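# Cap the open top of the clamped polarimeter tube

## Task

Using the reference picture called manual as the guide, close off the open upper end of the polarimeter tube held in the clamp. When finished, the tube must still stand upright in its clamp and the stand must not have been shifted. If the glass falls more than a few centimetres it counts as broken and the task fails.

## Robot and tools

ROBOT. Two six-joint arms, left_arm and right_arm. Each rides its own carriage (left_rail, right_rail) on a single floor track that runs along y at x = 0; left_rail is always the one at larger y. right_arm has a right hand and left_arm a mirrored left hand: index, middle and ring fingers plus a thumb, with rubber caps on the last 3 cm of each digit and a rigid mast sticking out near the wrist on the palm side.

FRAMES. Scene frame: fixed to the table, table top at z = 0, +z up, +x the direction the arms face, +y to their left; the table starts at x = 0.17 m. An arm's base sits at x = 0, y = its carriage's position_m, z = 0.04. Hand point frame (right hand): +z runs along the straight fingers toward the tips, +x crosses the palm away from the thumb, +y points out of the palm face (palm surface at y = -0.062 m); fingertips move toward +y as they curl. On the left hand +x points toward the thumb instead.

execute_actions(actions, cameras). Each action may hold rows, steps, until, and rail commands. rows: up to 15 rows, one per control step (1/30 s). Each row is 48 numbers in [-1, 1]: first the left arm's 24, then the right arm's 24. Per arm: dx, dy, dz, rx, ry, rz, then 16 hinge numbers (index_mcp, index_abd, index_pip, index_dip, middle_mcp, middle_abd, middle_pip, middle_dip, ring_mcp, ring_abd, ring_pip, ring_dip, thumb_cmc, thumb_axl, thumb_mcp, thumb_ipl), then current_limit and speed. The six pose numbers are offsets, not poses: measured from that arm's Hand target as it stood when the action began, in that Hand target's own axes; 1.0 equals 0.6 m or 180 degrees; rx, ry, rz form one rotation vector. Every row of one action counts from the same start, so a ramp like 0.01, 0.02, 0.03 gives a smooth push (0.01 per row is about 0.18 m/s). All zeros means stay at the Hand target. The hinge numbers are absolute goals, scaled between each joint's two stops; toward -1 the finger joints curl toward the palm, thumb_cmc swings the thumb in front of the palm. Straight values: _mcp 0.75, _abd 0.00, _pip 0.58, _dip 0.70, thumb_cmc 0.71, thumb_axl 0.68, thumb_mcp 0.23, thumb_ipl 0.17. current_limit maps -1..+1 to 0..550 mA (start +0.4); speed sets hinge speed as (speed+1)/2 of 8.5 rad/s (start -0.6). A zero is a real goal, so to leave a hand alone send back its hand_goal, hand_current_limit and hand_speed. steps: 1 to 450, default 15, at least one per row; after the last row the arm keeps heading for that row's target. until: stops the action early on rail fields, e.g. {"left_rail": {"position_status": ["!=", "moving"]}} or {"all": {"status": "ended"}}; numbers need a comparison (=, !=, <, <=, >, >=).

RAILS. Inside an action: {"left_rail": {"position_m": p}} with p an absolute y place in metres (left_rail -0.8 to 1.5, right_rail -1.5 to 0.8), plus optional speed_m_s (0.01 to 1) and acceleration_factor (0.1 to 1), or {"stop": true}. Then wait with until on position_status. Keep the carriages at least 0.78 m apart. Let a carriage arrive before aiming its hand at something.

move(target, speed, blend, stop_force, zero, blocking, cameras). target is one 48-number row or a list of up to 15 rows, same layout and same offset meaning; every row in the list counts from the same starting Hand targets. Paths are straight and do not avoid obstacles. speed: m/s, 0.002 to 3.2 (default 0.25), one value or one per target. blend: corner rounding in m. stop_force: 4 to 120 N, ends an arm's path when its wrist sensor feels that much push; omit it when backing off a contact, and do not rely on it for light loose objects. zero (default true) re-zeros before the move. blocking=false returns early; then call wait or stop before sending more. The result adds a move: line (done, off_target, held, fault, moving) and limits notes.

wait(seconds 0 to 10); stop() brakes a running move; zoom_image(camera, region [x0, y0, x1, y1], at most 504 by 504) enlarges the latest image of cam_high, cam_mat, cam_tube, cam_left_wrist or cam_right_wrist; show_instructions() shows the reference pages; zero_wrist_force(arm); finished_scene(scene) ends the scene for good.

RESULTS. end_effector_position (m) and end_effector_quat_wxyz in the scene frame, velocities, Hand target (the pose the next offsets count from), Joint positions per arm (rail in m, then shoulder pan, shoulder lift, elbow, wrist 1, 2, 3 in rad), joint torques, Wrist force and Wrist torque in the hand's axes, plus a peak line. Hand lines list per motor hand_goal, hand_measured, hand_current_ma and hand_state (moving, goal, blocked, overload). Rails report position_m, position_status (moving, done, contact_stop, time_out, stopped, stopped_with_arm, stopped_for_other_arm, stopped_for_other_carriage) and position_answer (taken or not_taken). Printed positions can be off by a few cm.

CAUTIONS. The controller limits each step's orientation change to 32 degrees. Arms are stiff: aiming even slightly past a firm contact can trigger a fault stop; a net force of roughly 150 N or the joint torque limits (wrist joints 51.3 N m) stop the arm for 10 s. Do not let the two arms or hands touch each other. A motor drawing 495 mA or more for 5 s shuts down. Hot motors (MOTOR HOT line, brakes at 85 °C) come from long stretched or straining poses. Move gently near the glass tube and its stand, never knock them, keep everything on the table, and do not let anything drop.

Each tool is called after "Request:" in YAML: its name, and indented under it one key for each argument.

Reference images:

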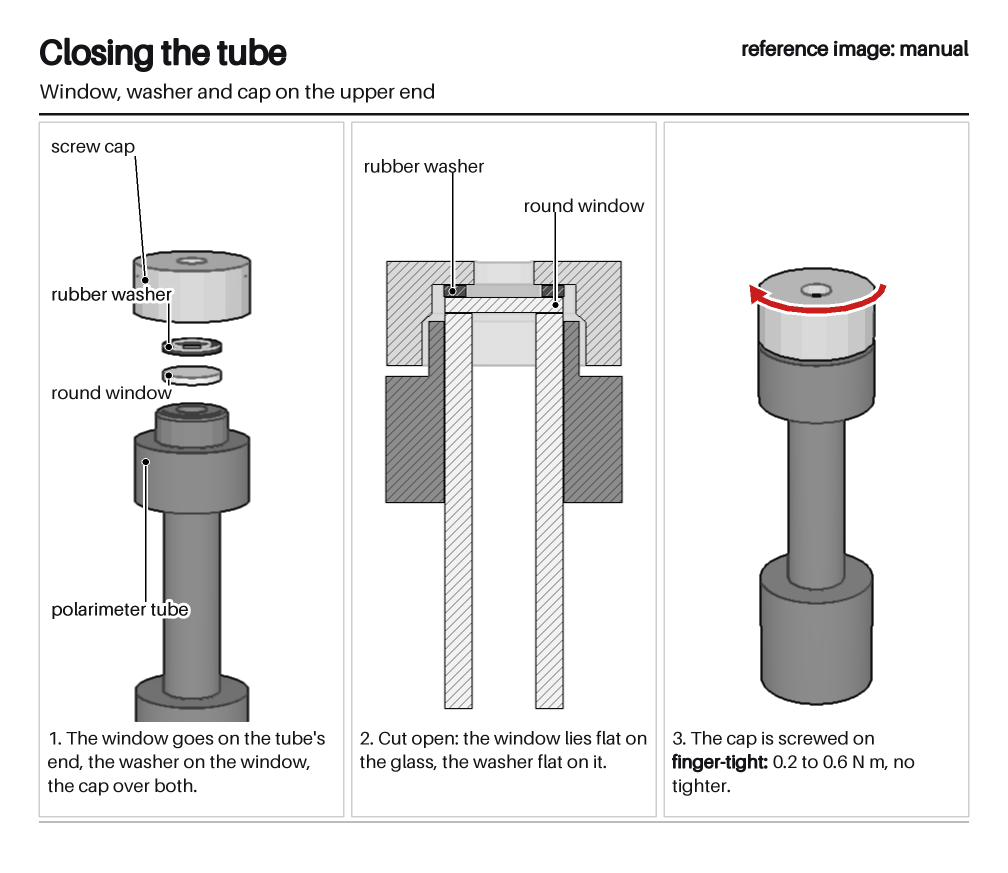

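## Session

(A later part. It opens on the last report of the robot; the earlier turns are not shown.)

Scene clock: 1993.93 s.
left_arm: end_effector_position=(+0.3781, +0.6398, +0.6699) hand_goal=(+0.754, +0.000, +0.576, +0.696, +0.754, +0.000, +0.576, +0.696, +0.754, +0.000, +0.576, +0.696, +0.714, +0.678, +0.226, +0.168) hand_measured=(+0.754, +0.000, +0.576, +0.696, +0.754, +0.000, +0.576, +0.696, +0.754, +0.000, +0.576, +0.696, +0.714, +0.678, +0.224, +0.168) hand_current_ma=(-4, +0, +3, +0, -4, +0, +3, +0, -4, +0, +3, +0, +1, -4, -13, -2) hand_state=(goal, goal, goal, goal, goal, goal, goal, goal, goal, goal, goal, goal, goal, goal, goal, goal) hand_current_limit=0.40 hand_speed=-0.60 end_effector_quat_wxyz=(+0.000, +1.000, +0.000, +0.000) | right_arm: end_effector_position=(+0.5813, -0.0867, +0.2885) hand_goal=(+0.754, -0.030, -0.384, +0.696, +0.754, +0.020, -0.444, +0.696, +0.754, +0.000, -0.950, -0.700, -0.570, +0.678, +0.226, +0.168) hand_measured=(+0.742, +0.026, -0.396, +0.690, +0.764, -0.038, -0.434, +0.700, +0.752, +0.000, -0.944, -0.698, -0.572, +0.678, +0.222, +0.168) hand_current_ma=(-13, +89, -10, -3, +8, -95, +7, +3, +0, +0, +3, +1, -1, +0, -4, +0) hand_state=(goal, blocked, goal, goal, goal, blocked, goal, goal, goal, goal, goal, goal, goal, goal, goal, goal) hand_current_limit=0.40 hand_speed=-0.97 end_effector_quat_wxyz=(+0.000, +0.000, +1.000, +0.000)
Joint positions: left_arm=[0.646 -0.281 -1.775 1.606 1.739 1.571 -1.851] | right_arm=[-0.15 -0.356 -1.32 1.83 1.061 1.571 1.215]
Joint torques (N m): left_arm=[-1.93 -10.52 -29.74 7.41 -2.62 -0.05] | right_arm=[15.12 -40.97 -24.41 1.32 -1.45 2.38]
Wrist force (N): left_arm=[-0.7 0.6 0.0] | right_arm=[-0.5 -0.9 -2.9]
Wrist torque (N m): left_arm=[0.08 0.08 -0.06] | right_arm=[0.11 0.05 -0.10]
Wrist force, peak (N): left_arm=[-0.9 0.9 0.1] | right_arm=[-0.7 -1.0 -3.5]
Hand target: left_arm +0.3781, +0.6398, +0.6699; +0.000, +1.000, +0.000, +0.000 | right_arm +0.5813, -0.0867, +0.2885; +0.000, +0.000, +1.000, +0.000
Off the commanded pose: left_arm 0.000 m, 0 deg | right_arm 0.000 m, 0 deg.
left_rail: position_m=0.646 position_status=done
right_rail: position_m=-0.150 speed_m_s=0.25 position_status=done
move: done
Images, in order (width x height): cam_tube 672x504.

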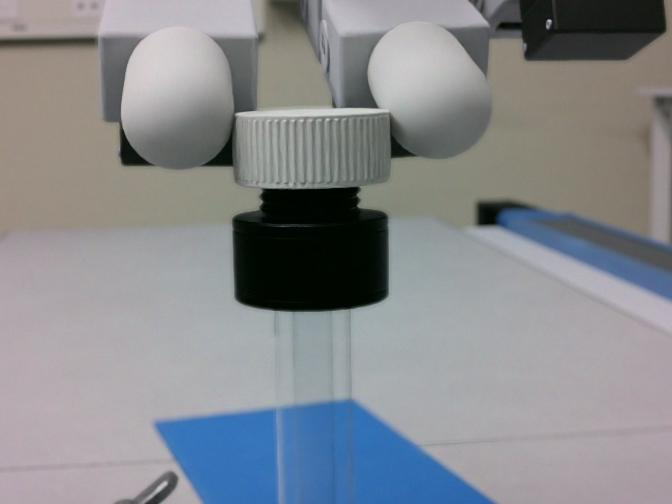

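Request:
move:
  target:
    - [0,0,0,0,0,0,0.754,0,0.576,0.696,0.754,0,0.576,0.696,0.754,0,0.576,0.696,0.714,0.678,0.226,0.168,0.4,-0.6,-0.00917,-0.00246,0.0003,0,0,0.16667,0.753,-0.03,-0.385,0.696,0.753,0.02,-0.445,0.696,0.753,0,-0.95,-0.7,-0.571,0.678,0.226,0.168,0.4,-0.97]
  speed: 0.12
  cameras: ["cam_tube", "cam_right_wrist"]

Request:
zoom_image:
  camera: "cam_tube"
  region: [200, 60, 420, 225]

Scene clock: 2014.20 s.
left_arm: end_effector_position=(+0.3781, +0.6398, +0.6699) hand_goal=(+0.754, +0.000, +0.576, +0.696, +0.754, +0.000, +0.576, +0.696, +0.754, +0.000, +0.576, +0.696, +0.714, +0.678, +0.226, +0.168) hand_measured=(+0.754, +0.000, +0.576, +0.696, +0.754, +0.000, +0.576, +0.696, +0.754, +0.000, +0.576, +0.696, +0.714, +0.678, +0.224, +0.168) hand_current_ma=(-4, +0, +3, +0, -4, +0, +3, +0, -4, +0, +3, +0, +1, -4, -13, -2) hand_state=(goal, goal, goal, goal, goal, goal, goal, goal, goal, goal, goal, goal, goal, goal, goal, goal) hand_current_limit=0.40 hand_speed=-0.60 end_effector_quat_wxyz=(+0.000, +1.000, +0.000, +0.000) | right_arm: end_effector_position=(+0.5868, -0.0882, +0.2884) hand_goal=(+0.754, -0.030, -0.384, +0.696, +0.754, +0.020, -0.444, +0.696, +0.754, +0.000, -0.950, -0.700, -0.570, +0.678, +0.226, +0.168) hand_measured=(+0.740, +0.026, -0.386, +0.692, +0.762, -0.040, -0.440, +0.698, +0.752, +0.000, -0.944, -0.698, -0.572, +0.678, +0.222, +0.168) hand_current_ma=(-15, +90, -1, -2, +5, -96, +2, +1, +0, +0, +3, +1, -1, +0, -4, +0) hand_state=(goal, blocked, goal, goal, goal, blocked, goal, goal, goal, goal, goal, goal, goal, goal, goal, goal) hand_current_limit=0.40 hand_speed=-0.97 end_effector_quat_wxyz=(+0.000, +0.259, +0.966, +0.000)
Joint positions: left_arm=[0.646 -0.281 -1.775 1.606 1.739 1.571 -1.851] | right_arm=[-0.15 -0.339 -1.373 1.899 1.045 1.571 1.755]
Joint torques (N m): left_arm=[-1.92 -10.02 -30.33 7.29 -2.92 -0.12] | right_arm=[16.6 -64.97 -25.57 1.09 2.7 2.41]
Wrist force (N): left_arm=[-0.4 0.5 0.1] | right_arm=[0.1 -1.1 -1.4]
Wrist torque (N m): left_arm=[0.06 0.05 -0.03] | right_arm=[0.11 0.14 -0.14]
Wrist force, peak (N): left_arm=[-0.8 1.0 0.2] | right_arm=[-0.9 -1.1 -3.8]
Hand target: left_arm +0.3781, +0.6398, +0.6699; +0.000, +1.000, +0.000, +0.000 | right_arm +0.5868, -0.0882, +0.2884; +0.000, +0.259, +0.966, +0.000
Off the commanded pose: left_arm 0.000 m, 0 deg | right_arm 0.000 m, 0 deg.
left_rail: position_m=0.646 position_status=done
right_rail: position_m=-0.150 speed_m_s=0.25 position_status=done
move: done
Images, in order (width x height): cam_tube 672x504, cam_right_wrist 672x504.

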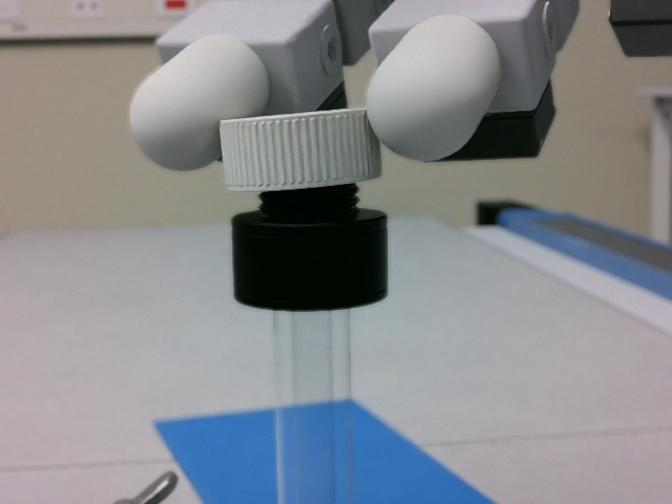

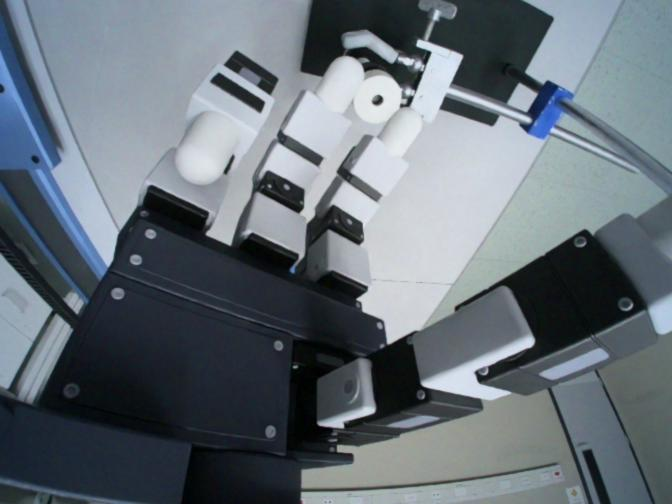

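Scaled by 2.291 from the camera's 672x504 image, which has a finer 960x720 frame.

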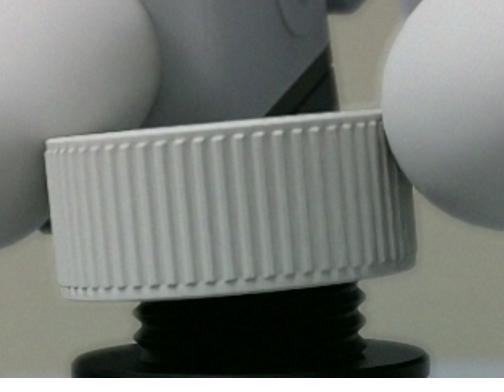

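Request:
move:
  target:
    - [0,0,0,0,0,0,0.754,0,0.576,0.696,0.754,0,0.576,0.696,0.754,0,0.576,0.696,0.714,0.678,0.226,0.168,0.4,-0.6,0.00375,-0.001,0,0,0,0,0.753,-0.03,-0.385,0.696,0.753,0.02,-0.445,0.696,0.753,0,-0.95,-0.7,-0.571,0.678,0.226,0.168,0.4,-0.97]
  speed: 0.02
  cameras: ["cam_tube"]

Request:
zoom_image:
  camera: "cam_tube"
  region: [200, 60, 420, 225]

Scene clock: 2025.47 s.
left_arm: end_effector_position=(+0.3781, +0.6398, +0.6699) hand_goal=(+0.754, +0.000, +0.576, +0.696, +0.754, +0.000, +0.576, +0.696, +0.754, +0.000, +0.576, +0.696, +0.714, +0.678, +0.226, +0.168) hand_measured=(+0.754, +0.000, +0.576, +0.696, +0.754, +0.000, +0.576, +0.696, +0.754, +0.000, +0.576, +0.696, +0.714, +0.678, +0.224, +0.168) hand_current_ma=(-4, +0, +3, +0, -4, +0, +3, +0, -4, +0, +3, +0, +1, -4, -13, -2) hand_state=(goal, goal, goal, goal, goal, goal, goal, goal, goal, goal, goal, goal, goal, goal, goal, goal) hand_current_limit=0.40 hand_speed=-0.60 end_effector_quat_wxyz=(+0.000, +1.000, +0.000, +0.000) | right_arm: end_effector_position=(+0.5847, -0.0876, +0.2884) hand_goal=(+0.754, -0.030, -0.384, +0.696, +0.754, +0.020, -0.444, +0.696, +0.754, +0.000, -0.950, -0.700, -0.570, +0.678, +0.226, +0.168) hand_measured=(+0.740, +0.030, -0.394, +0.692, +0.762, -0.040, -0.434, +0.698, +0.752, +0.000, -0.944, -0.698, -0.572, +0.678, +0.222, +0.168) hand_current_ma=(-16, +97, -7, -2, +6, -96, +7, +1, +0, +0, +3, +1, -1, +0, -4, +0) hand_state=(goal, blocked, goal, goal, goal, blocked, goal, goal, goal, goal, goal, goal, goal, goal, goal, goal) hand_current_limit=0.40 hand_speed=-0.97 end_effector_quat_wxyz=(+0.000, +0.259, +0.966, +0.000)
Joint positions: left_arm=[0.646 -0.281 -1.775 1.606 1.739 1.571 -1.851] | right_arm=[-0.15 -0.339 -1.377 1.903 1.045 1.571 1.755]
Joint torques (N m): left_arm=[-1.93 -10.99 -30.01 7.3 -2.75 -0.07] | right_arm=[-15.78 -60.96 -24.95 1.68 2.43 -2.79]
Wrist force (N): left_arm=[-0.4 0.8 0.1] | right_arm=[-2.4 0.0 -0.8]
Wrist torque (N m): left_arm=[0.09 0.05 -0.04] | right_arm=[0.03 -0.05 -0.10]
Wrist force, peak (N): left_arm=[-0.9 0.6 0.3] | right_arm=[-2.6 -0.3 -1.1]
Hand target: left_arm +0.3781, +0.6398, +0.6699; +0.000, +1.000, +0.000, +0.000 | right_arm +0.5845, -0.0876, +0.2884; +0.000, +0.259, +0.966, +0.000
Off the commanded pose: left_arm 0.000 m, 0 deg | right_arm 0.000 m, 0 deg.
left_rail: position_m=0.646 position_status=done
right_rail: position_m=-0.150 speed_m_s=0.25 position_status=done
move: done
Images, in order (width x height): cam_tube 672x504.

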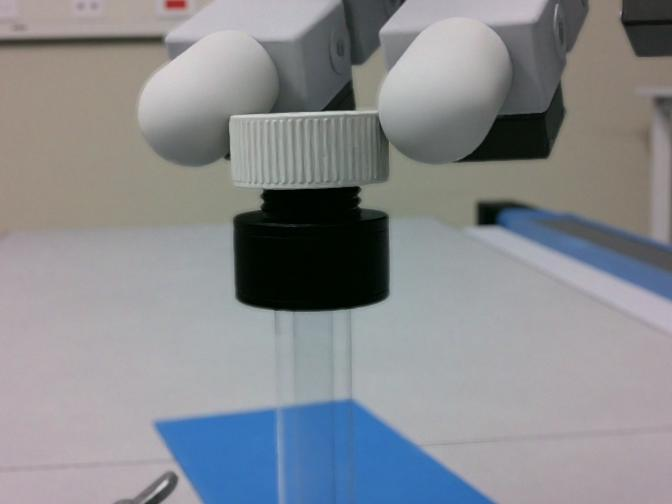

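Scaled by 2.291 from the camera's 672x504 image, which has a finer 960x720 frame.

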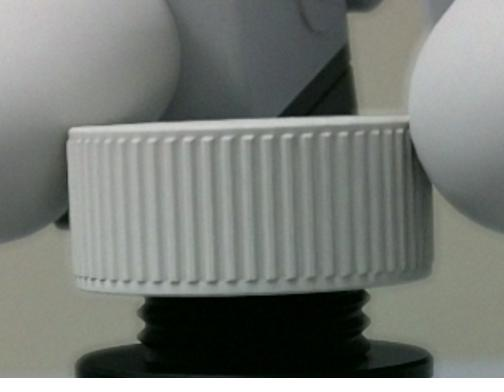

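Request:
move:
  target:
    - [0,0,0,0,0,0,0.754,0,0.576,0.696,0.754,0,0.576,0.696,0.754,0,0.576,0.696,0.714,0.678,0.226,0.168,0.4,-0.6,-0.00542,-0.00145,0.0004,0,0,0.16667,0.753,-0.03,-0.385,0.696,0.753,0.02,-0.445,0.696,0.753,0,-0.95,-0.7,-0.571,0.678,0.226,0.168,0.4,-0.97]
    - [0,0,0,0,0,0,0.754,0,0.576,0.696,0.754,0,0.576,0.696,0.754,0,0.576,0.696,0.714,0.678,0.226,0.168,0.4,-0.6,-0.00938,-0.00542,0.0008,0,0,0.33333,0.753,-0.03,-0.385,0.696,0.753,0.02,-0.445,0.696,0.753,0,-0.95,-0.7,-0.571,0.678,0.226,0.168,0.4,-0.97]
  speed: 0.12
  blend: 0.002
  cameras: ["cam_tube", "cam_right_wrist"]

Request:
zoom_image:
  camera: "cam_tube"
  region: [200, 60, 420, 225]

Scene clock: 2040.90 s.
left_arm: end_effector_position=(+0.3781, +0.6398, +0.6699) hand_goal=(+0.754, +0.000, +0.576, +0.696, +0.754, +0.000, +0.576, +0.696, +0.754, +0.000, +0.576, +0.696, +0.714, +0.678, +0.226, +0.168) hand_measured=(+0.754, +0.000, +0.576, +0.696, +0.754, +0.000, +0.576, +0.696, +0.754, +0.000, +0.576, +0.696, +0.714, +0.678, +0.224, +0.168) hand_current_ma=(-4, +0, +3, +0, -4, +0, +3, +0, -4, +0, +3, +0, +1, -4, -13, -2) hand_state=(goal, goal, goal, goal, goal, goal, goal, goal, goal, goal, goal, goal, goal, goal, goal, goal) hand_current_limit=0.40 hand_speed=-0.60 end_effector_quat_wxyz=(+0.000, +1.000, +0.000, +0.000) | right_arm: end_effector_position=(+0.5878, -0.0932, +0.2879) hand_goal=(+0.754, -0.030, -0.384, +0.696, +0.754, +0.020, -0.444, +0.696, +0.754, +0.000, -0.950, -0.700, -0.570, +0.678, +0.226, +0.168) hand_measured=(+0.734, +0.030, -0.394, +0.692, +0.764, -0.040, -0.436, +0.700, +0.752, +0.000, -0.944, -0.698, -0.572, +0.678, +0.222, +0.168) hand_current_ma=(-25, +97, -8, -3, +8, -96, +5, +2, +0, +0, +3, +1, -1, +0, -4, +0) hand_state=(goal, blocked, goal, goal, goal, blocked, goal, goal, goal, goal, goal, goal, goal, goal, goal, goal) hand_current_limit=0.40 hand_speed=-0.97 end_effector_quat_wxyz=(+0.000, +0.707, +0.707, +0.000)
Joint positions: left_arm=[0.646 -0.281 -1.775 1.606 1.739 1.571 -1.851] | right_arm=[-0.15 -0.192 -1.398 1.93 1.039 1.571 2.949]
Joint torques (N m): left_arm=[-1.59 -10.02 -30.45 7.39 -2.89 -0.09] | right_arm=[16.62 -35.15 -38.45 6.96 2.73 2.37]
Wrist force (N): left_arm=[-0.6 0.5 0.2] | right_arm=[-2.0 0.1 -2.2]
Wrist torque (N m): left_arm=[0.05 0.08 -0.05] | right_arm=[0.18 0.17 -0.14]
Wrist force, peak (N): left_arm=[-0.7 1.0 0.2] | right_arm=[-2.6 0.2 -2.1]
Hand target: left_arm +0.3781, +0.6398, +0.6699; +0.000, +1.000, +0.000, +0.000 | right_arm +0.5878, -0.0932, +0.2879; +0.000, +0.707, +0.707, +0.000
Off the commanded pose: left_arm 0.000 m, 0 deg | right_arm 0.000 m, 0 deg.
left_rail: position_m=0.646 position_status=done
right_rail: position_m=-0.150 speed_m_s=0.25 position_status=done
move: done
Images, in order (width x height): cam_tube 672x504, cam_right_wrist 672x504.

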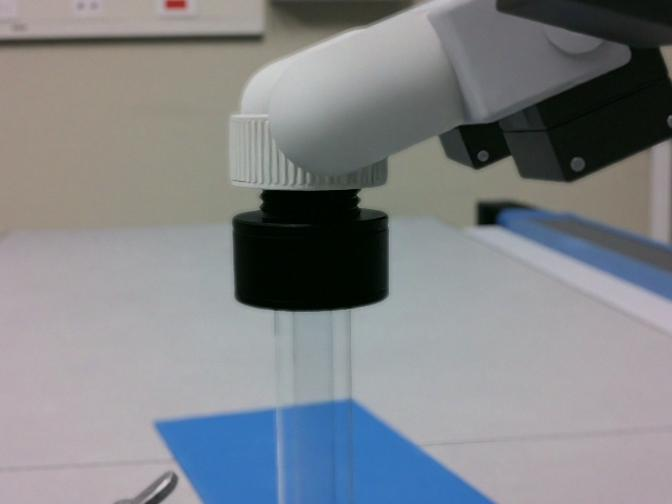

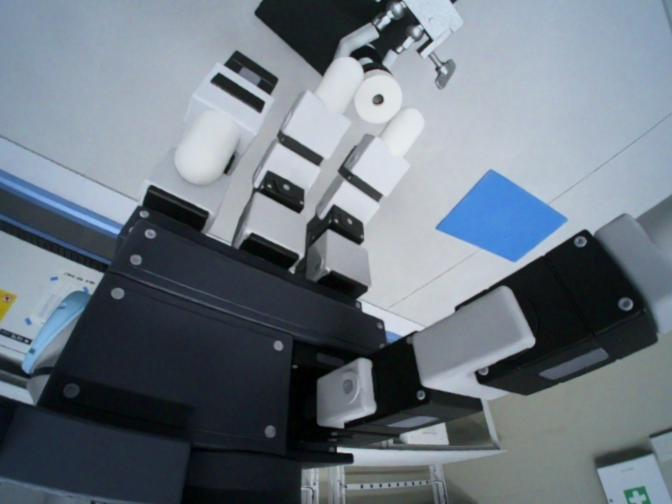

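Scaled by 2.291 from the camera's 672x504 image, which has a finer 960x720 frame.

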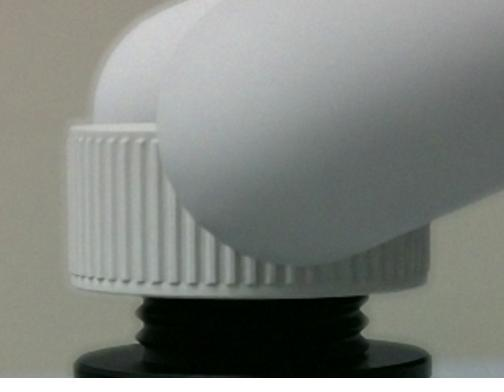

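Request:
move:
  target:
    - [0,0,0,0,0,0,0.754,0,0.576,0.696,0.754,0,0.576,0.696,0.754,0,0.576,0.696,0.714,0.678,0.226,0.168,0.4,-0.6,-0.00542,-0.00145,0.0004,0,0,0.16667,0.753,-0.03,-0.385,0.696,0.753,0.02,-0.445,0.696,0.753,0,-0.95,-0.7,-0.571,0.678,0.226,0.168,0.4,-0.97]
    - [0,0,0,0,0,0,0.754,0,0.576,0.696,0.754,0,0.576,0.696,0.754,0,0.576,0.696,0.714,0.678,0.226,0.168,0.4,-0.6,-0.00938,-0.00542,0.0007,0,0,0.33333,0.753,-0.03,-0.385,0.696,0.753,0.02,-0.445,0.696,0.753,0,-0.95,-0.7,-0.571,0.678,0.226,0.168,0.4,-0.97]
    - [0,0,0,0,0,0,0.754,0,0.576,0.696,0.754,0,0.576,0.696,0.754,0,0.576,0.696,0.714,0.678,0.226,0.168,0.4,-0.6,-0.01083,-0.01083,0.0011,0,0,0.5,0.753,-0.03,-0.385,0.696,0.753,0.02,-0.445,0.696,0.753,0,-0.95,-0.7,-0.571,0.678,0.226,0.168,0.4,-0.97]
  speed: 0.12
  blend: 0.002
  cameras: ["cam_tube", "cam_right_wrist"]

Request:
zoom_image:
  camera: "cam_tube"
  region: [200, 60, 420, 225]

Scene clock: 2060.93 s.
left_arm: end_effector_position=(+0.3781, +0.6398, +0.6699) hand_goal=(+0.754, +0.000, +0.576, +0.696, +0.754, +0.000, +0.576, +0.696, +0.754, +0.000, +0.576, +0.696, +0.714, +0.678, +0.226, +0.168) hand_measured=(+0.754, +0.000, +0.576, +0.696, +0.754, +0.000, +0.576, +0.696, +0.754, +0.000, +0.576, +0.696, +0.714, +0.678, +0.224, +0.168) hand_current_ma=(-4, +0, +3, +0, -4, +0, +3, +0, -4, +0, +3, +0, +1, -4, -13, -2) hand_state=(goal, goal, goal, goal, goal, goal, goal, goal, goal, goal, goal, goal, goal, goal, goal, goal) hand_current_limit=0.40 hand_speed=-0.60 end_effector_quat_wxyz=(+0.000, +1.000, +0.000, +0.000) | right_arm: end_effector_position=(+0.5813, -0.0997, +0.2872) hand_goal=(+0.754, -0.030, -0.384, +0.696, +0.754, +0.020, -0.444, +0.696, +0.754, +0.000, -0.950, -0.700, -0.570, +0.678, +0.226, +0.168) hand_measured=(+0.734, +0.030, -0.394, +0.692, +0.758, -0.040, -0.442, +0.698, +0.752, +0.000, -0.944, -0.698, -0.572, +0.678, +0.222, +0.168) hand_current_ma=(-25, +97, -8, -3, +2, -96, +1, +1, +0, +0, +3, +1, -1, +0, -4, +0) hand_state=(goal, blocked, goal, goal, goal, blocked, goal, goal, goal, goal, goal, goal, goal, goal, goal, goal) hand_current_limit=0.40 hand_speed=-0.97 end_effector_quat_wxyz=(+0.000, +1.000, +0.000, +0.000)
Joint positions: left_arm=[0.646 -0.281 -1.775 1.606 1.739 1.571 -1.851] | right_arm=[-0.15 -0.065 -1.227 1.706 1.091 1.571 4.647]
Joint torques (N m): left_arm=[-0.74 -10.58 -30.43 7.33 -2.75 -0.07] | right_arm=[-16.71 -51.05 -39.87 6.67 3.18 2.66]
Wrist force (N): left_arm=[-0.8 0.6 -0.2] | right_arm=[-0.3 -0.2 -2.3]
Wrist torque (N m): left_arm=[0.09 0.10 -0.07] | right_arm=[0.13 0.01 -0.15]
Wrist force, peak (N): left_arm=[-0.9 0.8 0.3] | right_arm=[-2.5 -0.3 -2.2]
Hand target: left_arm +0.3781, +0.6398, +0.6699; +0.000, +1.000, +0.000, +0.000 | right_arm +0.5813, -0.0997, +0.2872; +0.000, +1.000, +0.000, +0.000
Off the commanded pose: left_arm 0.000 m, 0 deg | right_arm 0.000 m, 0 deg.
left_rail: position_m=0.646 position_status=done
right_rail: position_m=-0.150 speed_m_s=0.25 position_status=done
move: done
Images, in order (width x height): cam_tube 672x504, cam_right_wrist 672x504.

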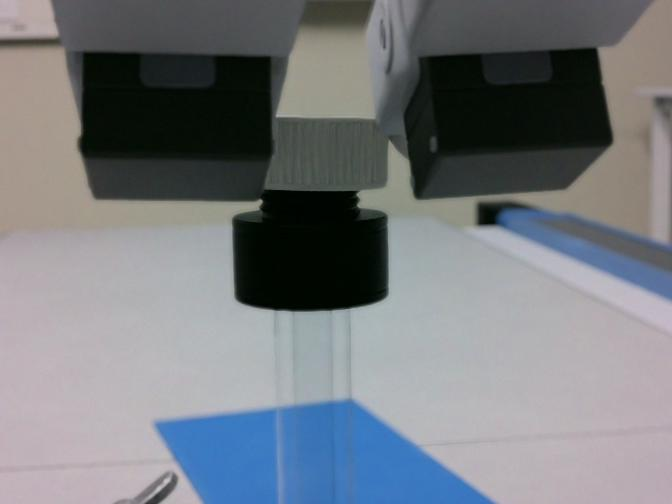

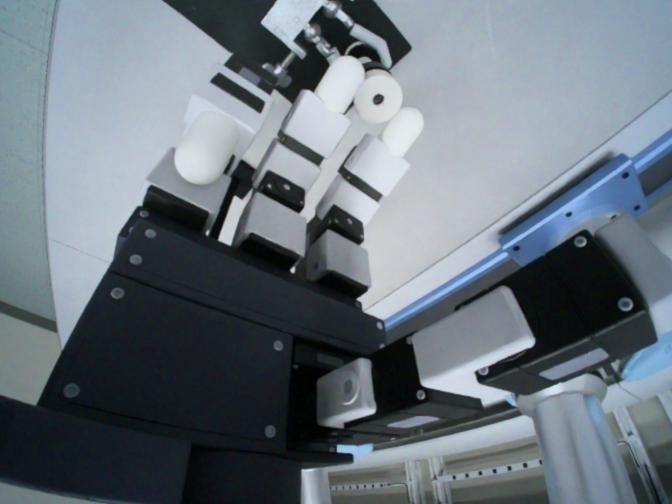

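Scaled by 2.291 from the camera's 672x504 image, which has a finer 960x720 frame.

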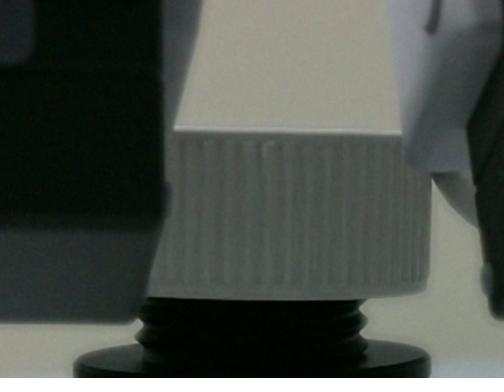

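Request:
execute_actions:
  actions:
    - {"rows":[[0,0,0,0,0,0,0.754,0,0.576,0.696,0.754,0,0.576,0.696,0.754,0,0.576,0.696,0.714,0.678,0.226,0.168,0.4,-0.6,0,0,0,0,0,0,0.753,0.18,-0.4,0.696,0.753,-0.18,-0.4,0.696,0.753,0,-0.95,-0.7,-0.571,0.678,0.226,0.168,0.4,-0.93]],"steps":45}
  cameras: ["cam_tube", "cam_right_wrist"]

Request:
zoom_image:
  camera: "cam_tube"
  region: [200, 60, 420, 225]

Request:
zoom_image:
  camera: "cam_right_wrist"
  region: [300, 40, 440, 145]

Scene clock: 2073.67 s.
left_arm: end_effector_position=(+0.3781, +0.6398, +0.6699) hand_goal=(+0.754, +0.000, +0.576, +0.696, +0.754, +0.000, +0.576, +0.696, +0.754, +0.000, +0.576, +0.696, +0.714, +0.678, +0.226, +0.168) hand_measured=(+0.754, +0.000, +0.576, +0.696, +0.754, +0.000, +0.576, +0.696, +0.754, +0.000, +0.576, +0.696, +0.714, +0.678, +0.224, +0.168) hand_current_ma=(-4, +0, +3, +0, -4, +0, +3, +0, -4, +0, +3, +0, +1, -4, -13, -2) hand_state=(goal, goal, goal, goal, goal, goal, goal, goal, goal, goal, goal, goal, goal, goal, goal, goal) hand_current_limit=0.40 hand_speed=-0.60 end_effector_quat_wxyz=(+0.000, +1.000, +0.000, +0.000) | right_arm: end_effector_position=(+0.5813, -0.0997, +0.2872) hand_goal=(+0.754, +0.180, -0.400, +0.696, +0.754, -0.180, -0.400, +0.696, +0.754, +0.000, -0.950, -0.700, -0.570, +0.678, +0.226, +0.168) hand_measured=(+0.752, +0.176, -0.400, +0.694, +0.752, -0.176, -0.400, +0.694, +0.752, +0.000, -0.944, -0.698, -0.572, +0.678, +0.222, +0.168) hand_current_ma=(+0, -2, +0, -1, +0, +2, +0, -1, +0, +0, +3, +1, -1, +0, -4, +0) hand_state=(goal, goal, goal, goal, goal, goal, goal, goal, goal, goal, goal, goal, goal, goal, goal, goal) hand_current_limit=0.40 hand_speed=-0.93 end_effector_quat_wxyz=(+0.000, +1.000, +0.000, +0.000)
Joint positions: left_arm=[0.646 -0.281 -1.775 1.606 1.739 1.571 -1.851] | right_arm=[-0.15 -0.065 -1.227 1.706 1.091 1.571 4.648]
Joint torques (N m): left_arm=[-0.95 -10.54 -30.25 7.23 -2.56 -0.04] | right_arm=[-15 -55.6 -35.02 6.55 2.52 2.43]
Wrist force (N): left_arm=[-0.3 0.4 0.0] | right_arm=[-0.3 0.3 -1.0]
Wrist torque (N m): left_arm=[0.05 0.04 -0.03] | right_arm=[0.15 0.02 -0.13]
Wrist force, peak (N): left_arm=[-0.6 1.0 0.2] | right_arm=[0.4 -0.4 -3.1]
Hand target: left_arm +0.3781, +0.6398, +0.6699; +0.000, +1.000, +0.000, +0.000 | right_arm +0.5813, -0.0997, +0.2872; +0.000, +1.000, +0.000, +0.000
Off the commanded pose: left_arm 0.000 m, 0 deg | right_arm 0.000 m, 0 deg.
left_rail: position_m=0.646 position_status=done
right_rail: position_m=-0.150 speed_m_s=0.25 position_status=done
Images, in order (width x height): cam_tube 672x504, cam_right_wrist 672x504.

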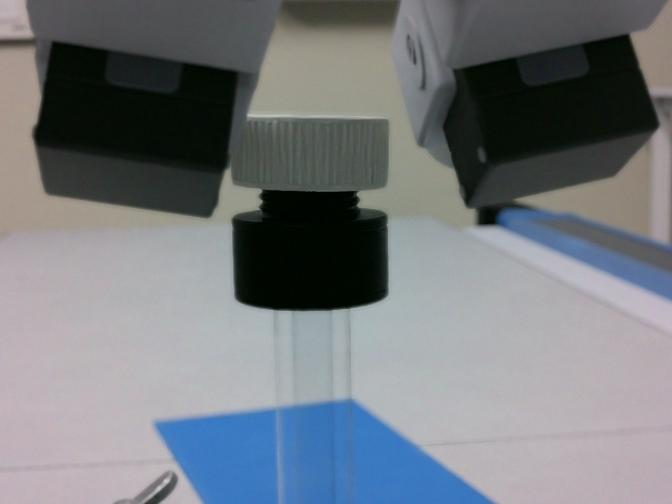

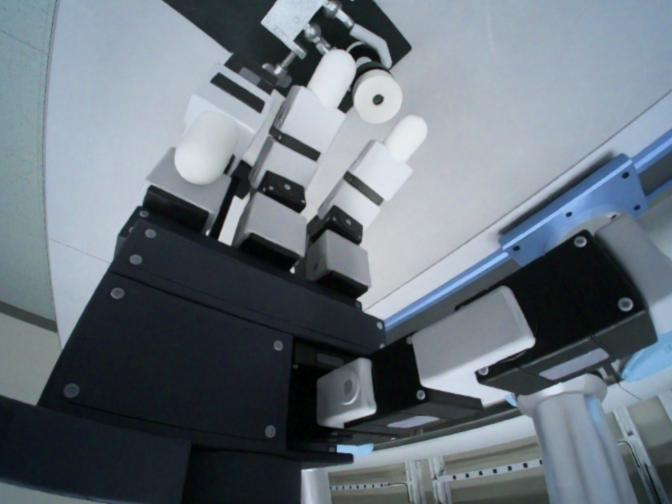

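Scaled by 2.291 from the camera's 672x504 image, which has a finer 960x720 frame.

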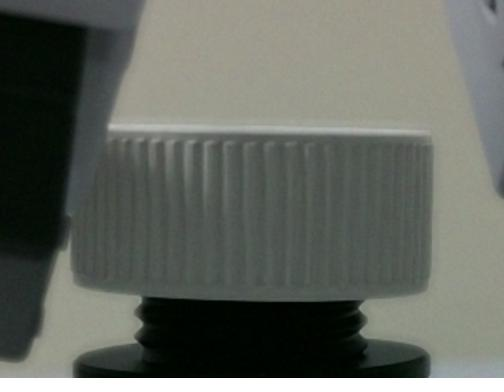

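Scaled by 3.600 from the camera's 672x504 image, which has a finer 960x720 frame.

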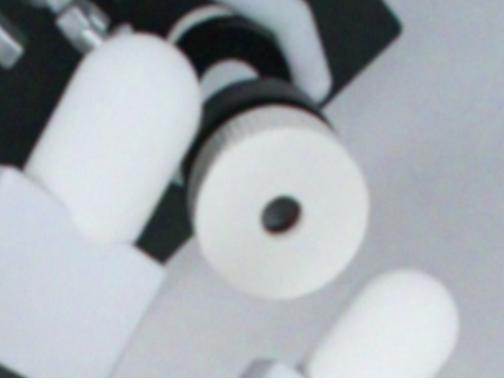

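Request:
move:
  target:
    - [0,0,0,0,0,0,0.754,0,0.576,0.696,0.754,0,0.576,0.696,0.754,0,0.576,0.696,0.714,0.678,0.226,0.168,0.4,-0.6,0.00938,-0.00542,0,0,0,-0.33333,0.753,0.18,-0.4,0.696,0.753,-0.18,-0.4,0.696,0.753,0,-0.95,-0.7,-0.571,0.678,0.226,0.168,0.4,-0.93]
    - [0,0,0,0,0,0,0.754,0,0.576,0.696,0.754,0,0.576,0.696,0.754,0,0.576,0.696,0.714,0.678,0.226,0.168,0.4,-0.6,0.00938,-0.01625,0,0,0,-0.66667,0.753,0.18,-0.4,0.696,0.753,-0.18,-0.4,0.696,0.753,0,-0.95,-0.7,-0.571,0.678,0.226,0.168,0.4,-0.93]
    - [0,0,0,0,0,0,0.754,0,0.576,0.696,0.754,0,0.576,0.696,0.754,0,0.576,0.696,0.714,0.678,0.226,0.168,0.4,-0.6,0,-0.02167,0,0,0,-1.0,0.753,0.18,-0.4,0.696,0.753,-0.18,-0.4,0.696,0.753,0,-0.95,-0.7,-0.571,0.678,0.226,0.168,0.4,-0.93]
  speed: 0.25
  blend: 0.002
  cameras: ["cam_tube", "cam_right_wrist"]

Request:
zoom_image:
  camera: "cam_tube"
  region: [200, 60, 420, 225]

Request:
zoom_image:
  camera: "cam_right_wrist"
  region: [300, 40, 440, 145]

Scene clock: 2090.43 s.
left_arm: end_effector_position=(+0.3781, +0.6398, +0.6699) hand_goal=(+0.754, +0.000, +0.576, +0.696, +0.754, +0.000, +0.576, +0.696, +0.754, +0.000, +0.576, +0.696, +0.714, +0.678, +0.226, +0.168) hand_measured=(+0.754, +0.000, +0.576, +0.696, +0.754, +0.000, +0.576, +0.696, +0.754, +0.000, +0.576, +0.696, +0.714, +0.678, +0.224, +0.168) hand_current_ma=(-4, +0, +3, +0, -4, +0, +3, +0, -4, +0, +3, +0, +1, -4, -13, -2) hand_state=(goal, goal, goal, goal, goal, goal, goal, goal, goal, goal, goal, goal, goal, goal, goal, goal) hand_current_limit=0.40 hand_speed=-0.60 end_effector_quat_wxyz=(+0.000, +1.000, +0.000, +0.000) | right_arm: end_effector_position=(+0.5813, -0.0867, +0.2872) hand_goal=(+0.754, +0.180, -0.400, +0.696, +0.754, -0.180, -0.400, +0.696, +0.754, +0.000, -0.950, -0.700, -0.570, +0.678, +0.226, +0.168) hand_measured=(+0.752, +0.176, -0.400, +0.694, +0.752, -0.176, -0.400, +0.694, +0.752, +0.000, -0.944, -0.698, -0.572, +0.678, +0.222, +0.168) hand_current_ma=(+0, -2, +0, -1, +0, +2, +0, -1, +0, +0, +3, +1, -1, +0, -4, +0) hand_state=(goal, goal, goal, goal, goal, goal, goal, goal, goal, goal, goal, goal, goal, goal, goal, goal) hand_current_limit=0.40 hand_speed=-0.93 end_effector_quat_wxyz=(+0.000, +0.000, +1.000, +0.000)
Joint positions: left_arm=[0.646 -0.281 -1.775 1.606 1.739 1.571 -1.851] | right_arm=[-0.15 -0.356 -1.319 1.831 1.058 1.571 1.216]
Joint torques (N m): left_arm=[-1.06 -9.68 -30.32 7.25 -2.74 -0.17] | right_arm=[14.62 -43.62 -38.67 7.07 -2.89 -2.5]
Wrist force (N): left_arm=[-0.5 0.9 0.1] | right_arm=[-0.6 0.2 -0.9]
Wrist torque (N m): left_arm=[0.11 0.07 -0.05] | right_arm=[0.09 0.13 0.11]
Wrist force, peak (N): left_arm=[-0.8 0.9 -0.1] | right_arm=[-1.4 -0.6 -1.0]
Hand target: left_arm +0.3781, +0.6398, +0.6699; +0.000, +1.000, +0.000, +0.000 | right_arm +0.5813, -0.0867, +0.2872; +0.000, +0.000, +1.000, +0.000
Off the commanded pose: left_arm 0.000 m, 0 deg | right_arm 0.000 m, 0 deg.
left_rail: position_m=0.646 position_status=done
right_rail: position_m=-0.150 speed_m_s=0.25 position_status=done
move: done
Images, in order (width x height): cam_tube 672x504, cam_right_wrist 672x504.

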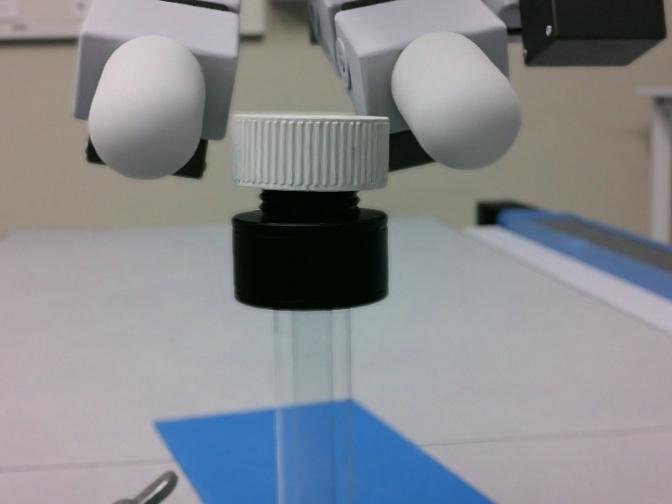

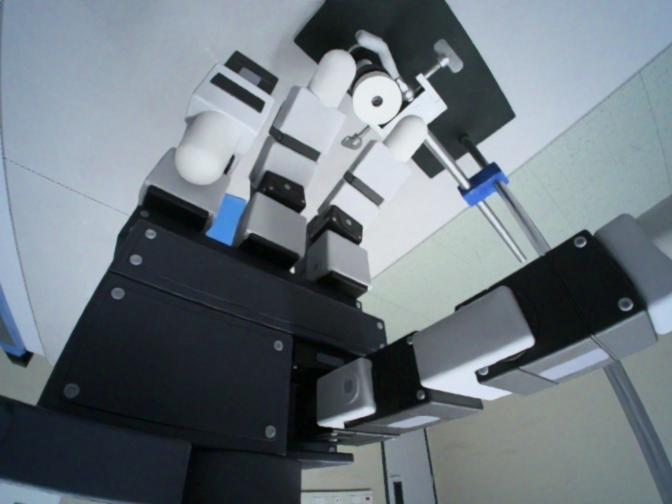

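Scaled by 2.291 from the camera's 672x504 image, which has a finer 960x720 frame.

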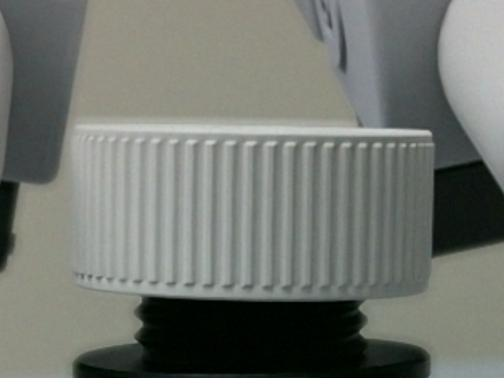

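Scaled by 3.600 from the camera's 672x504 image, which has a finer 960x720 frame.

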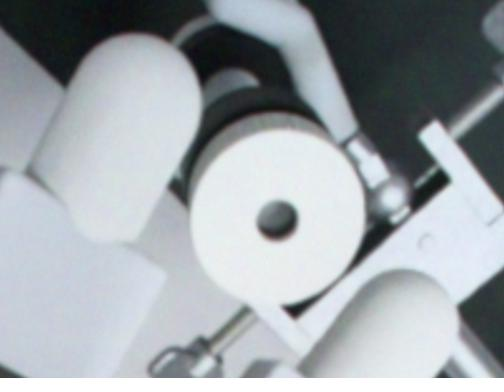

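Request:
execute_actions:
  actions:
    - {"rows":[[0,0,0,0,0,0,0.754,0,0.576,0.696,0.754,0,0.576,0.696,0.754,0,0.576,0.696,0.714,0.678,0.226,0.168,0.4,-0.6,0,0,0.003,0,0,0,0.753,0.18,-0.4,0.696,0.753,-0.18,-0.4,0.696,0.753,0,-0.95,-0.7,-0.571,0.678,0.226,0.168,0.4,-0.95]],"steps":20}
    - {"rows":[[0,0,0,0,0,0,0.754,0,0.576,0.696,0.754,0,0.576,0.696,0.754,0,0.576,0.696,0.714,0.678,0.226,0.168,0.4,-0.6,0,0,0,0,0,0,0.753,0.0,-0.4,0.696,0.753,0.0,-0.4,0.696,0.753,0,-0.95,-0.7,-0.571,0.678,0.226,0.168,0.4,-0.95]],"steps":60}
    - {"rows":[[0,0,0,0,0,0,0.754,0,0.576,0.696,0.754,0,0.576,0.696,0.754,0,0.576,0.696,0.714,0.678,0.226,0.168,0.4,-0.6,0,0,0,0,0,0,0.753,-0.05,-0.4,0.696,0.753,0.05,-0.4,0.696,0.753,0,-0.95,-0.7,-0.571,0.678,0.226,0.168,0.4,-0.97]],"steps":30}
  cameras: ["cam_tube", "cam_right_wrist"]

Request:
zoom_image:
  camera: "cam_tube"
  region: [200, 60, 420, 225]

Scene clock: 2106.23 s.
left_arm: end_effector_position=(+0.3781, +0.6398, +0.6699) hand_goal=(+0.754, +0.000, +0.576, +0.696, +0.754, +0.000, +0.576, +0.696, +0.754, +0.000, +0.576, +0.696, +0.714, +0.678, +0.226, +0.168) hand_measured=(+0.754, +0.000, +0.576, +0.696, +0.754, +0.000, +0.576, +0.696, +0.754, +0.000, +0.576, +0.696, +0.714, +0.678, +0.224, +0.168) hand_current_ma=(-4, +0, +3, +0, -4, +0, +3, +0, -4, +0, +3, +0, +1, -4, -13, -2) hand_state=(goal, goal, goal, goal, goal, goal, goal, goal, goal, goal, goal, goal, goal, goal, goal, goal) hand_current_limit=0.40 hand_speed=-0.60 end_effector_quat_wxyz=(+0.000, +1.000, +0.000, +0.000) | right_arm: end_effector_position=(+0.5813, -0.0867, +0.2854) hand_goal=(+0.754, -0.050, -0.400, +0.696, +0.754, +0.050, -0.400, +0.696, +0.754, +0.000, -0.950, -0.700, -0.570, +0.678, +0.226, +0.168) hand_measured=(+0.752, +0.040, -0.400, +0.694, +0.752, -0.044, -0.400, +0.694, +0.752, +0.000, -0.944, -0.698, -0.572, +0.678, +0.222, +0.168) hand_current_ma=(+0, +183, +0, +0, +0, -194, +0, -1, +0, +0, +3, +1, -1, +0, -4, +0) hand_state=(goal, blocked, goal, goal, goal, blocked, goal, goal, goal, goal, goal, goal, goal, goal, goal, goal) hand_current_limit=0.40 hand_speed=-0.97 end_effector_quat_wxyz=(+0.000, +0.000, +1.000, +0.000)
Joint positions: left_arm=[0.646 -0.281 -1.775 1.606 1.739 1.571 -1.851] | right_arm=[-0.15 -0.356 -1.317 1.833 1.055 1.571 1.215]
Joint torques (N m): left_arm=[-2.13 -9.83 -30.03 7.31 -2.7 0.02] | right_arm=[9.78 -42.55 -25.9 1.43 -2.78 -2.61]
Wrist force (N): left_arm=[-0.3 0.7 0.1] | right_arm=[-0.7 -0.2 -1.2]
Wrist torque (N m): left_arm=[0.08 0.05 -0.04] | right_arm=[0.06 0.13 0.09]
Wrist force, peak (N): left_arm=[-0.8 1.0 0.2] | right_arm=[-0.6 0.0 -1.5]
Hand target: left_arm +0.3781, +0.6398, +0.6699; +0.000, +1.000, +0.000, +0.000 | right_arm +0.5813, -0.0867, +0.2854; +0.000, +0.000, +1.000, +0.000
Off the commanded pose: left_arm 0.000 m, 0 deg | right_arm 0.000 m, 0 deg.
left_rail: position_m=0.646 position_status=done
right_rail: position_m=-0.150 speed_m_s=0.25 position_status=done
Images, in order (width x height): cam_tube 672x504, cam_right_wrist 672x504.

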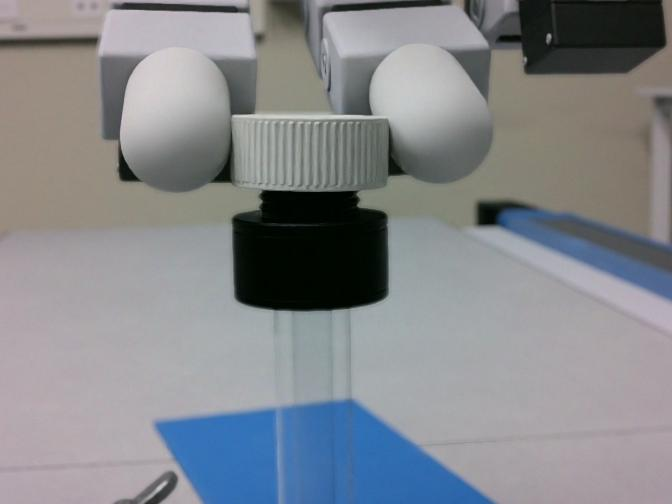

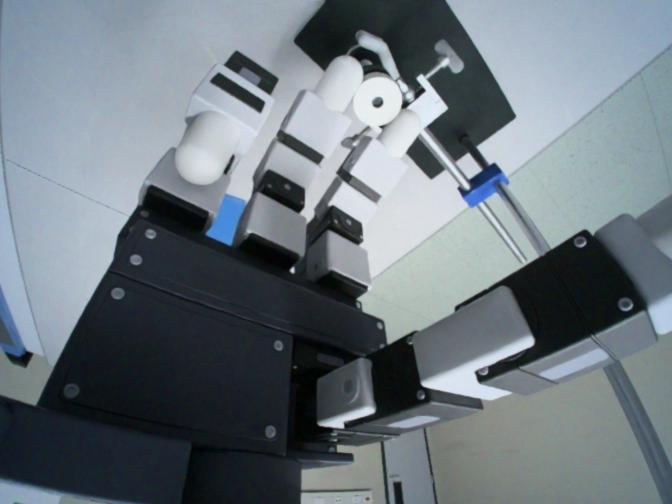

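Scaled by 2.291 from the camera's 672x504 image, which has a finer 960x720 frame.

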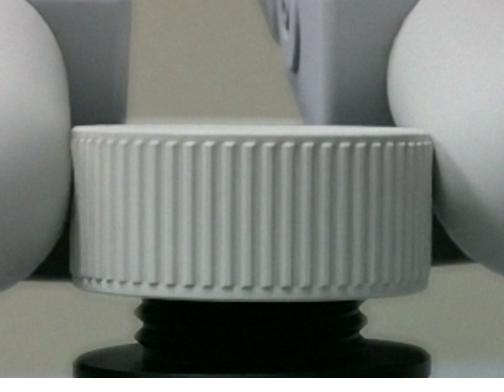

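Request:
move:
  target:
    - [0,0,0,0,0,0,0.754,0,0.576,0.696,0.754,0,0.576,0.696,0.754,0,0.576,0.696,0.714,0.678,0.226,0.168,0.4,-0.6,-0.00908,-0.00307,0.0003,0,0,0.25,0.753,-0.05,-0.4,0.696,0.753,0.05,-0.4,0.696,0.753,0,-0.95,-0.7,-0.571,0.678,0.226,0.168,0.4,-0.97]
    - [0,0,0,0,0,0,0.754,0,0.576,0.696,0.754,0,0.576,0.696,0.754,0,0.576,0.696,0.714,0.678,0.226,0.168,0.4,-0.6,-0.01333,-0.01167,0.0007,0,0,0.5,0.753,-0.05,-0.4,0.696,0.753,0.05,-0.4,0.696,0.753,0,-0.95,-0.7,-0.571,0.678,0.226,0.168,0.4,-0.97]
    - [0,0,0,0,0,0,0.754,0,0.576,0.696,0.754,0,0.576,0.696,0.754,0,0.576,0.696,0.714,0.678,0.226,0.168,0.4,-0.6,-0.01027,-0.02075,0.001,0,0,0.75,0.753,-0.05,-0.4,0.696,0.753,0.05,-0.4,0.696,0.753,0,-0.95,-0.7,-0.571,0.678,0.226,0.168,0.4,-0.97]
    - [0,0,0,0,0,0,0.754,0,0.576,0.696,0.754,0,0.576,0.696,0.754,0,0.576,0.696,0.714,0.678,0.226,0.168,0.4,-0.6,-0.00167,-0.025,0.0013,0,0,1.0,0.753,-0.05,-0.4,0.696,0.753,0.05,-0.4,0.696,0.753,0,-0.95,-0.7,-0.571,0.678,0.226,0.168,0.4,-0.97]
  speed: 0.2
  blend: 0.002
  cameras: ["cam_tube", "cam_right_wrist"]

Request:
zoom_image:
  camera: "cam_tube"
  region: [200, 60, 420, 225]

Scene clock: 2124.57 s.
left_arm: end_effector_position=(+0.3781, +0.6398, +0.6699) hand_goal=(+0.754, +0.000, +0.576, +0.696, +0.754, +0.000, +0.576, +0.696, +0.754, +0.000, +0.576, +0.696, +0.714, +0.678, +0.226, +0.168) hand_measured=(+0.754, +0.000, +0.576, +0.696, +0.754, +0.000, +0.576, +0.696, +0.754, +0.000, +0.576, +0.696, +0.714, +0.678, +0.224, +0.168) hand_current_ma=(-4, +0, +3, +0, -4, +0, +3, +0, -4, +0, +3, +0, +1, -4, -13, -2) hand_state=(goal, goal, goal, goal, goal, goal, goal, goal, goal, goal, goal, goal, goal, goal, goal, goal) hand_current_limit=0.40 hand_speed=-0.60 end_effector_quat_wxyz=(+0.000, +1.000, +0.000, +0.000) | right_arm: end_effector_position=(+0.5823, -0.1017, +0.2846) hand_goal=(+0.754, -0.050, -0.400, +0.696, +0.754, +0.050, -0.400, +0.696, +0.754, +0.000, -0.950, -0.700, -0.570, +0.678, +0.226, +0.168) hand_measured=(+0.752, +0.038, -0.396, +0.696, +0.762, -0.044, -0.408, +0.692, +0.752, +0.000, -0.944, -0.698, -0.572, +0.678, +0.222, +0.168) hand_current_ma=(-1, +174, +1, +0, +7, -192, -5, -2, +0, +0, +3, +1, -1, +0, -4, +0) hand_state=(goal, blocked, goal, goal, goal, blocked, goal, goal, goal, goal, goal, goal, goal, goal, goal, goal) hand_current_limit=0.40 hand_speed=-0.97 end_effector_quat_wxyz=(+0.000, +1.000, +0.000, +0.000)
Joint positions: left_arm=[0.646 -0.281 -1.775 1.606 1.739 1.571 -1.851] | right_arm=[-0.15 -0.068 -1.224 1.707 1.087 1.571 4.644]
Joint torques (N m): left_arm=[-2.43 -9.64 -29.45 7.2 -2.72 -0.08] | right_arm=[-17.64 -51.1 -39.74 6.43 3.77 2.2]
Wrist force (N): left_arm=[-0.7 0.4 -0.1] | right_arm=[-0.7 -2.0 -3.2]
Wrist torque (N m): left_arm=[0.07 0.08 -0.06] | right_arm=[0.32 -0.08 -0.14]
Wrist force, peak (N): left_arm=[-0.9 1.0 0.3] | right_arm=[-1.2 -2.7 -3.3]
Hand target: left_arm +0.3781, +0.6398, +0.6699; +0.000, +1.000, +0.000, +0.000 | right_arm +0.5823, -0.1017, +0.2846; +0.000, +1.000, +0.000, +0.000
Off the commanded pose: left_arm 0.000 m, 0 deg | right_arm 0.000 m, 0 deg.
left_rail: position_m=0.646 position_status=done
right_rail: position_m=-0.150 speed_m_s=0.25 position_status=done
move: done
Images, in order (width x height): cam_tube 672x504, cam_right_wrist 672x504.

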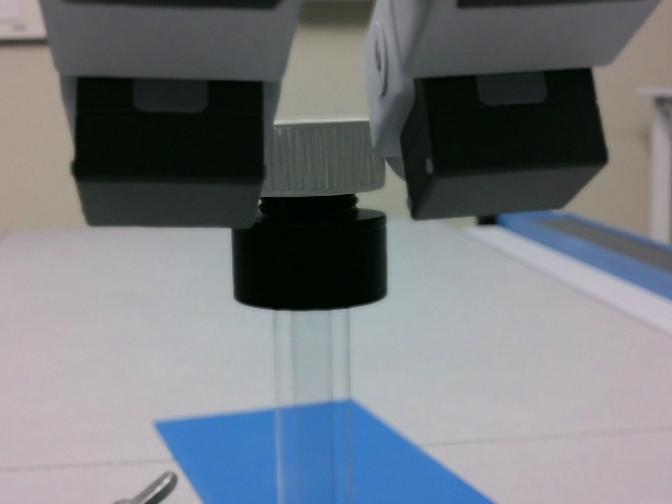

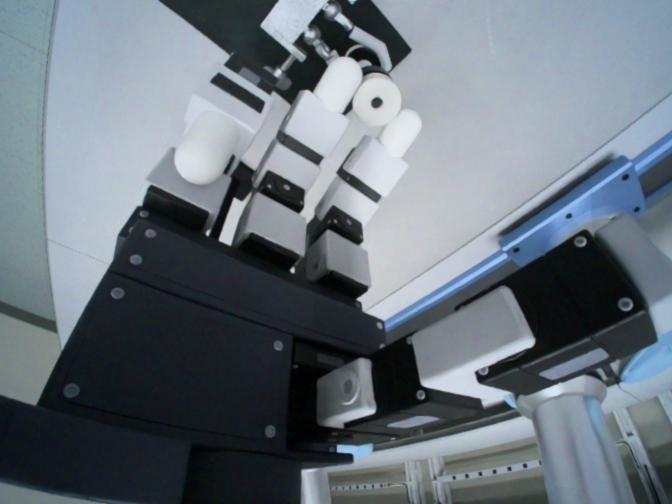

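Scaled by 2.291 from the camera's 672x504 image, which has a finer 960x720 frame.

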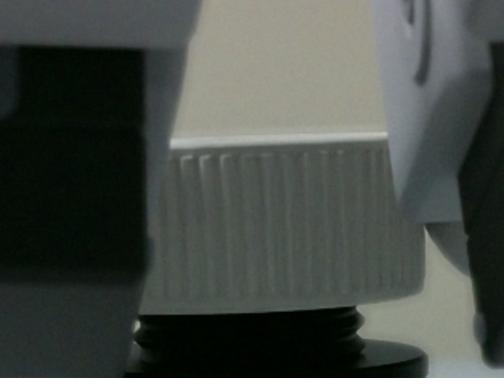

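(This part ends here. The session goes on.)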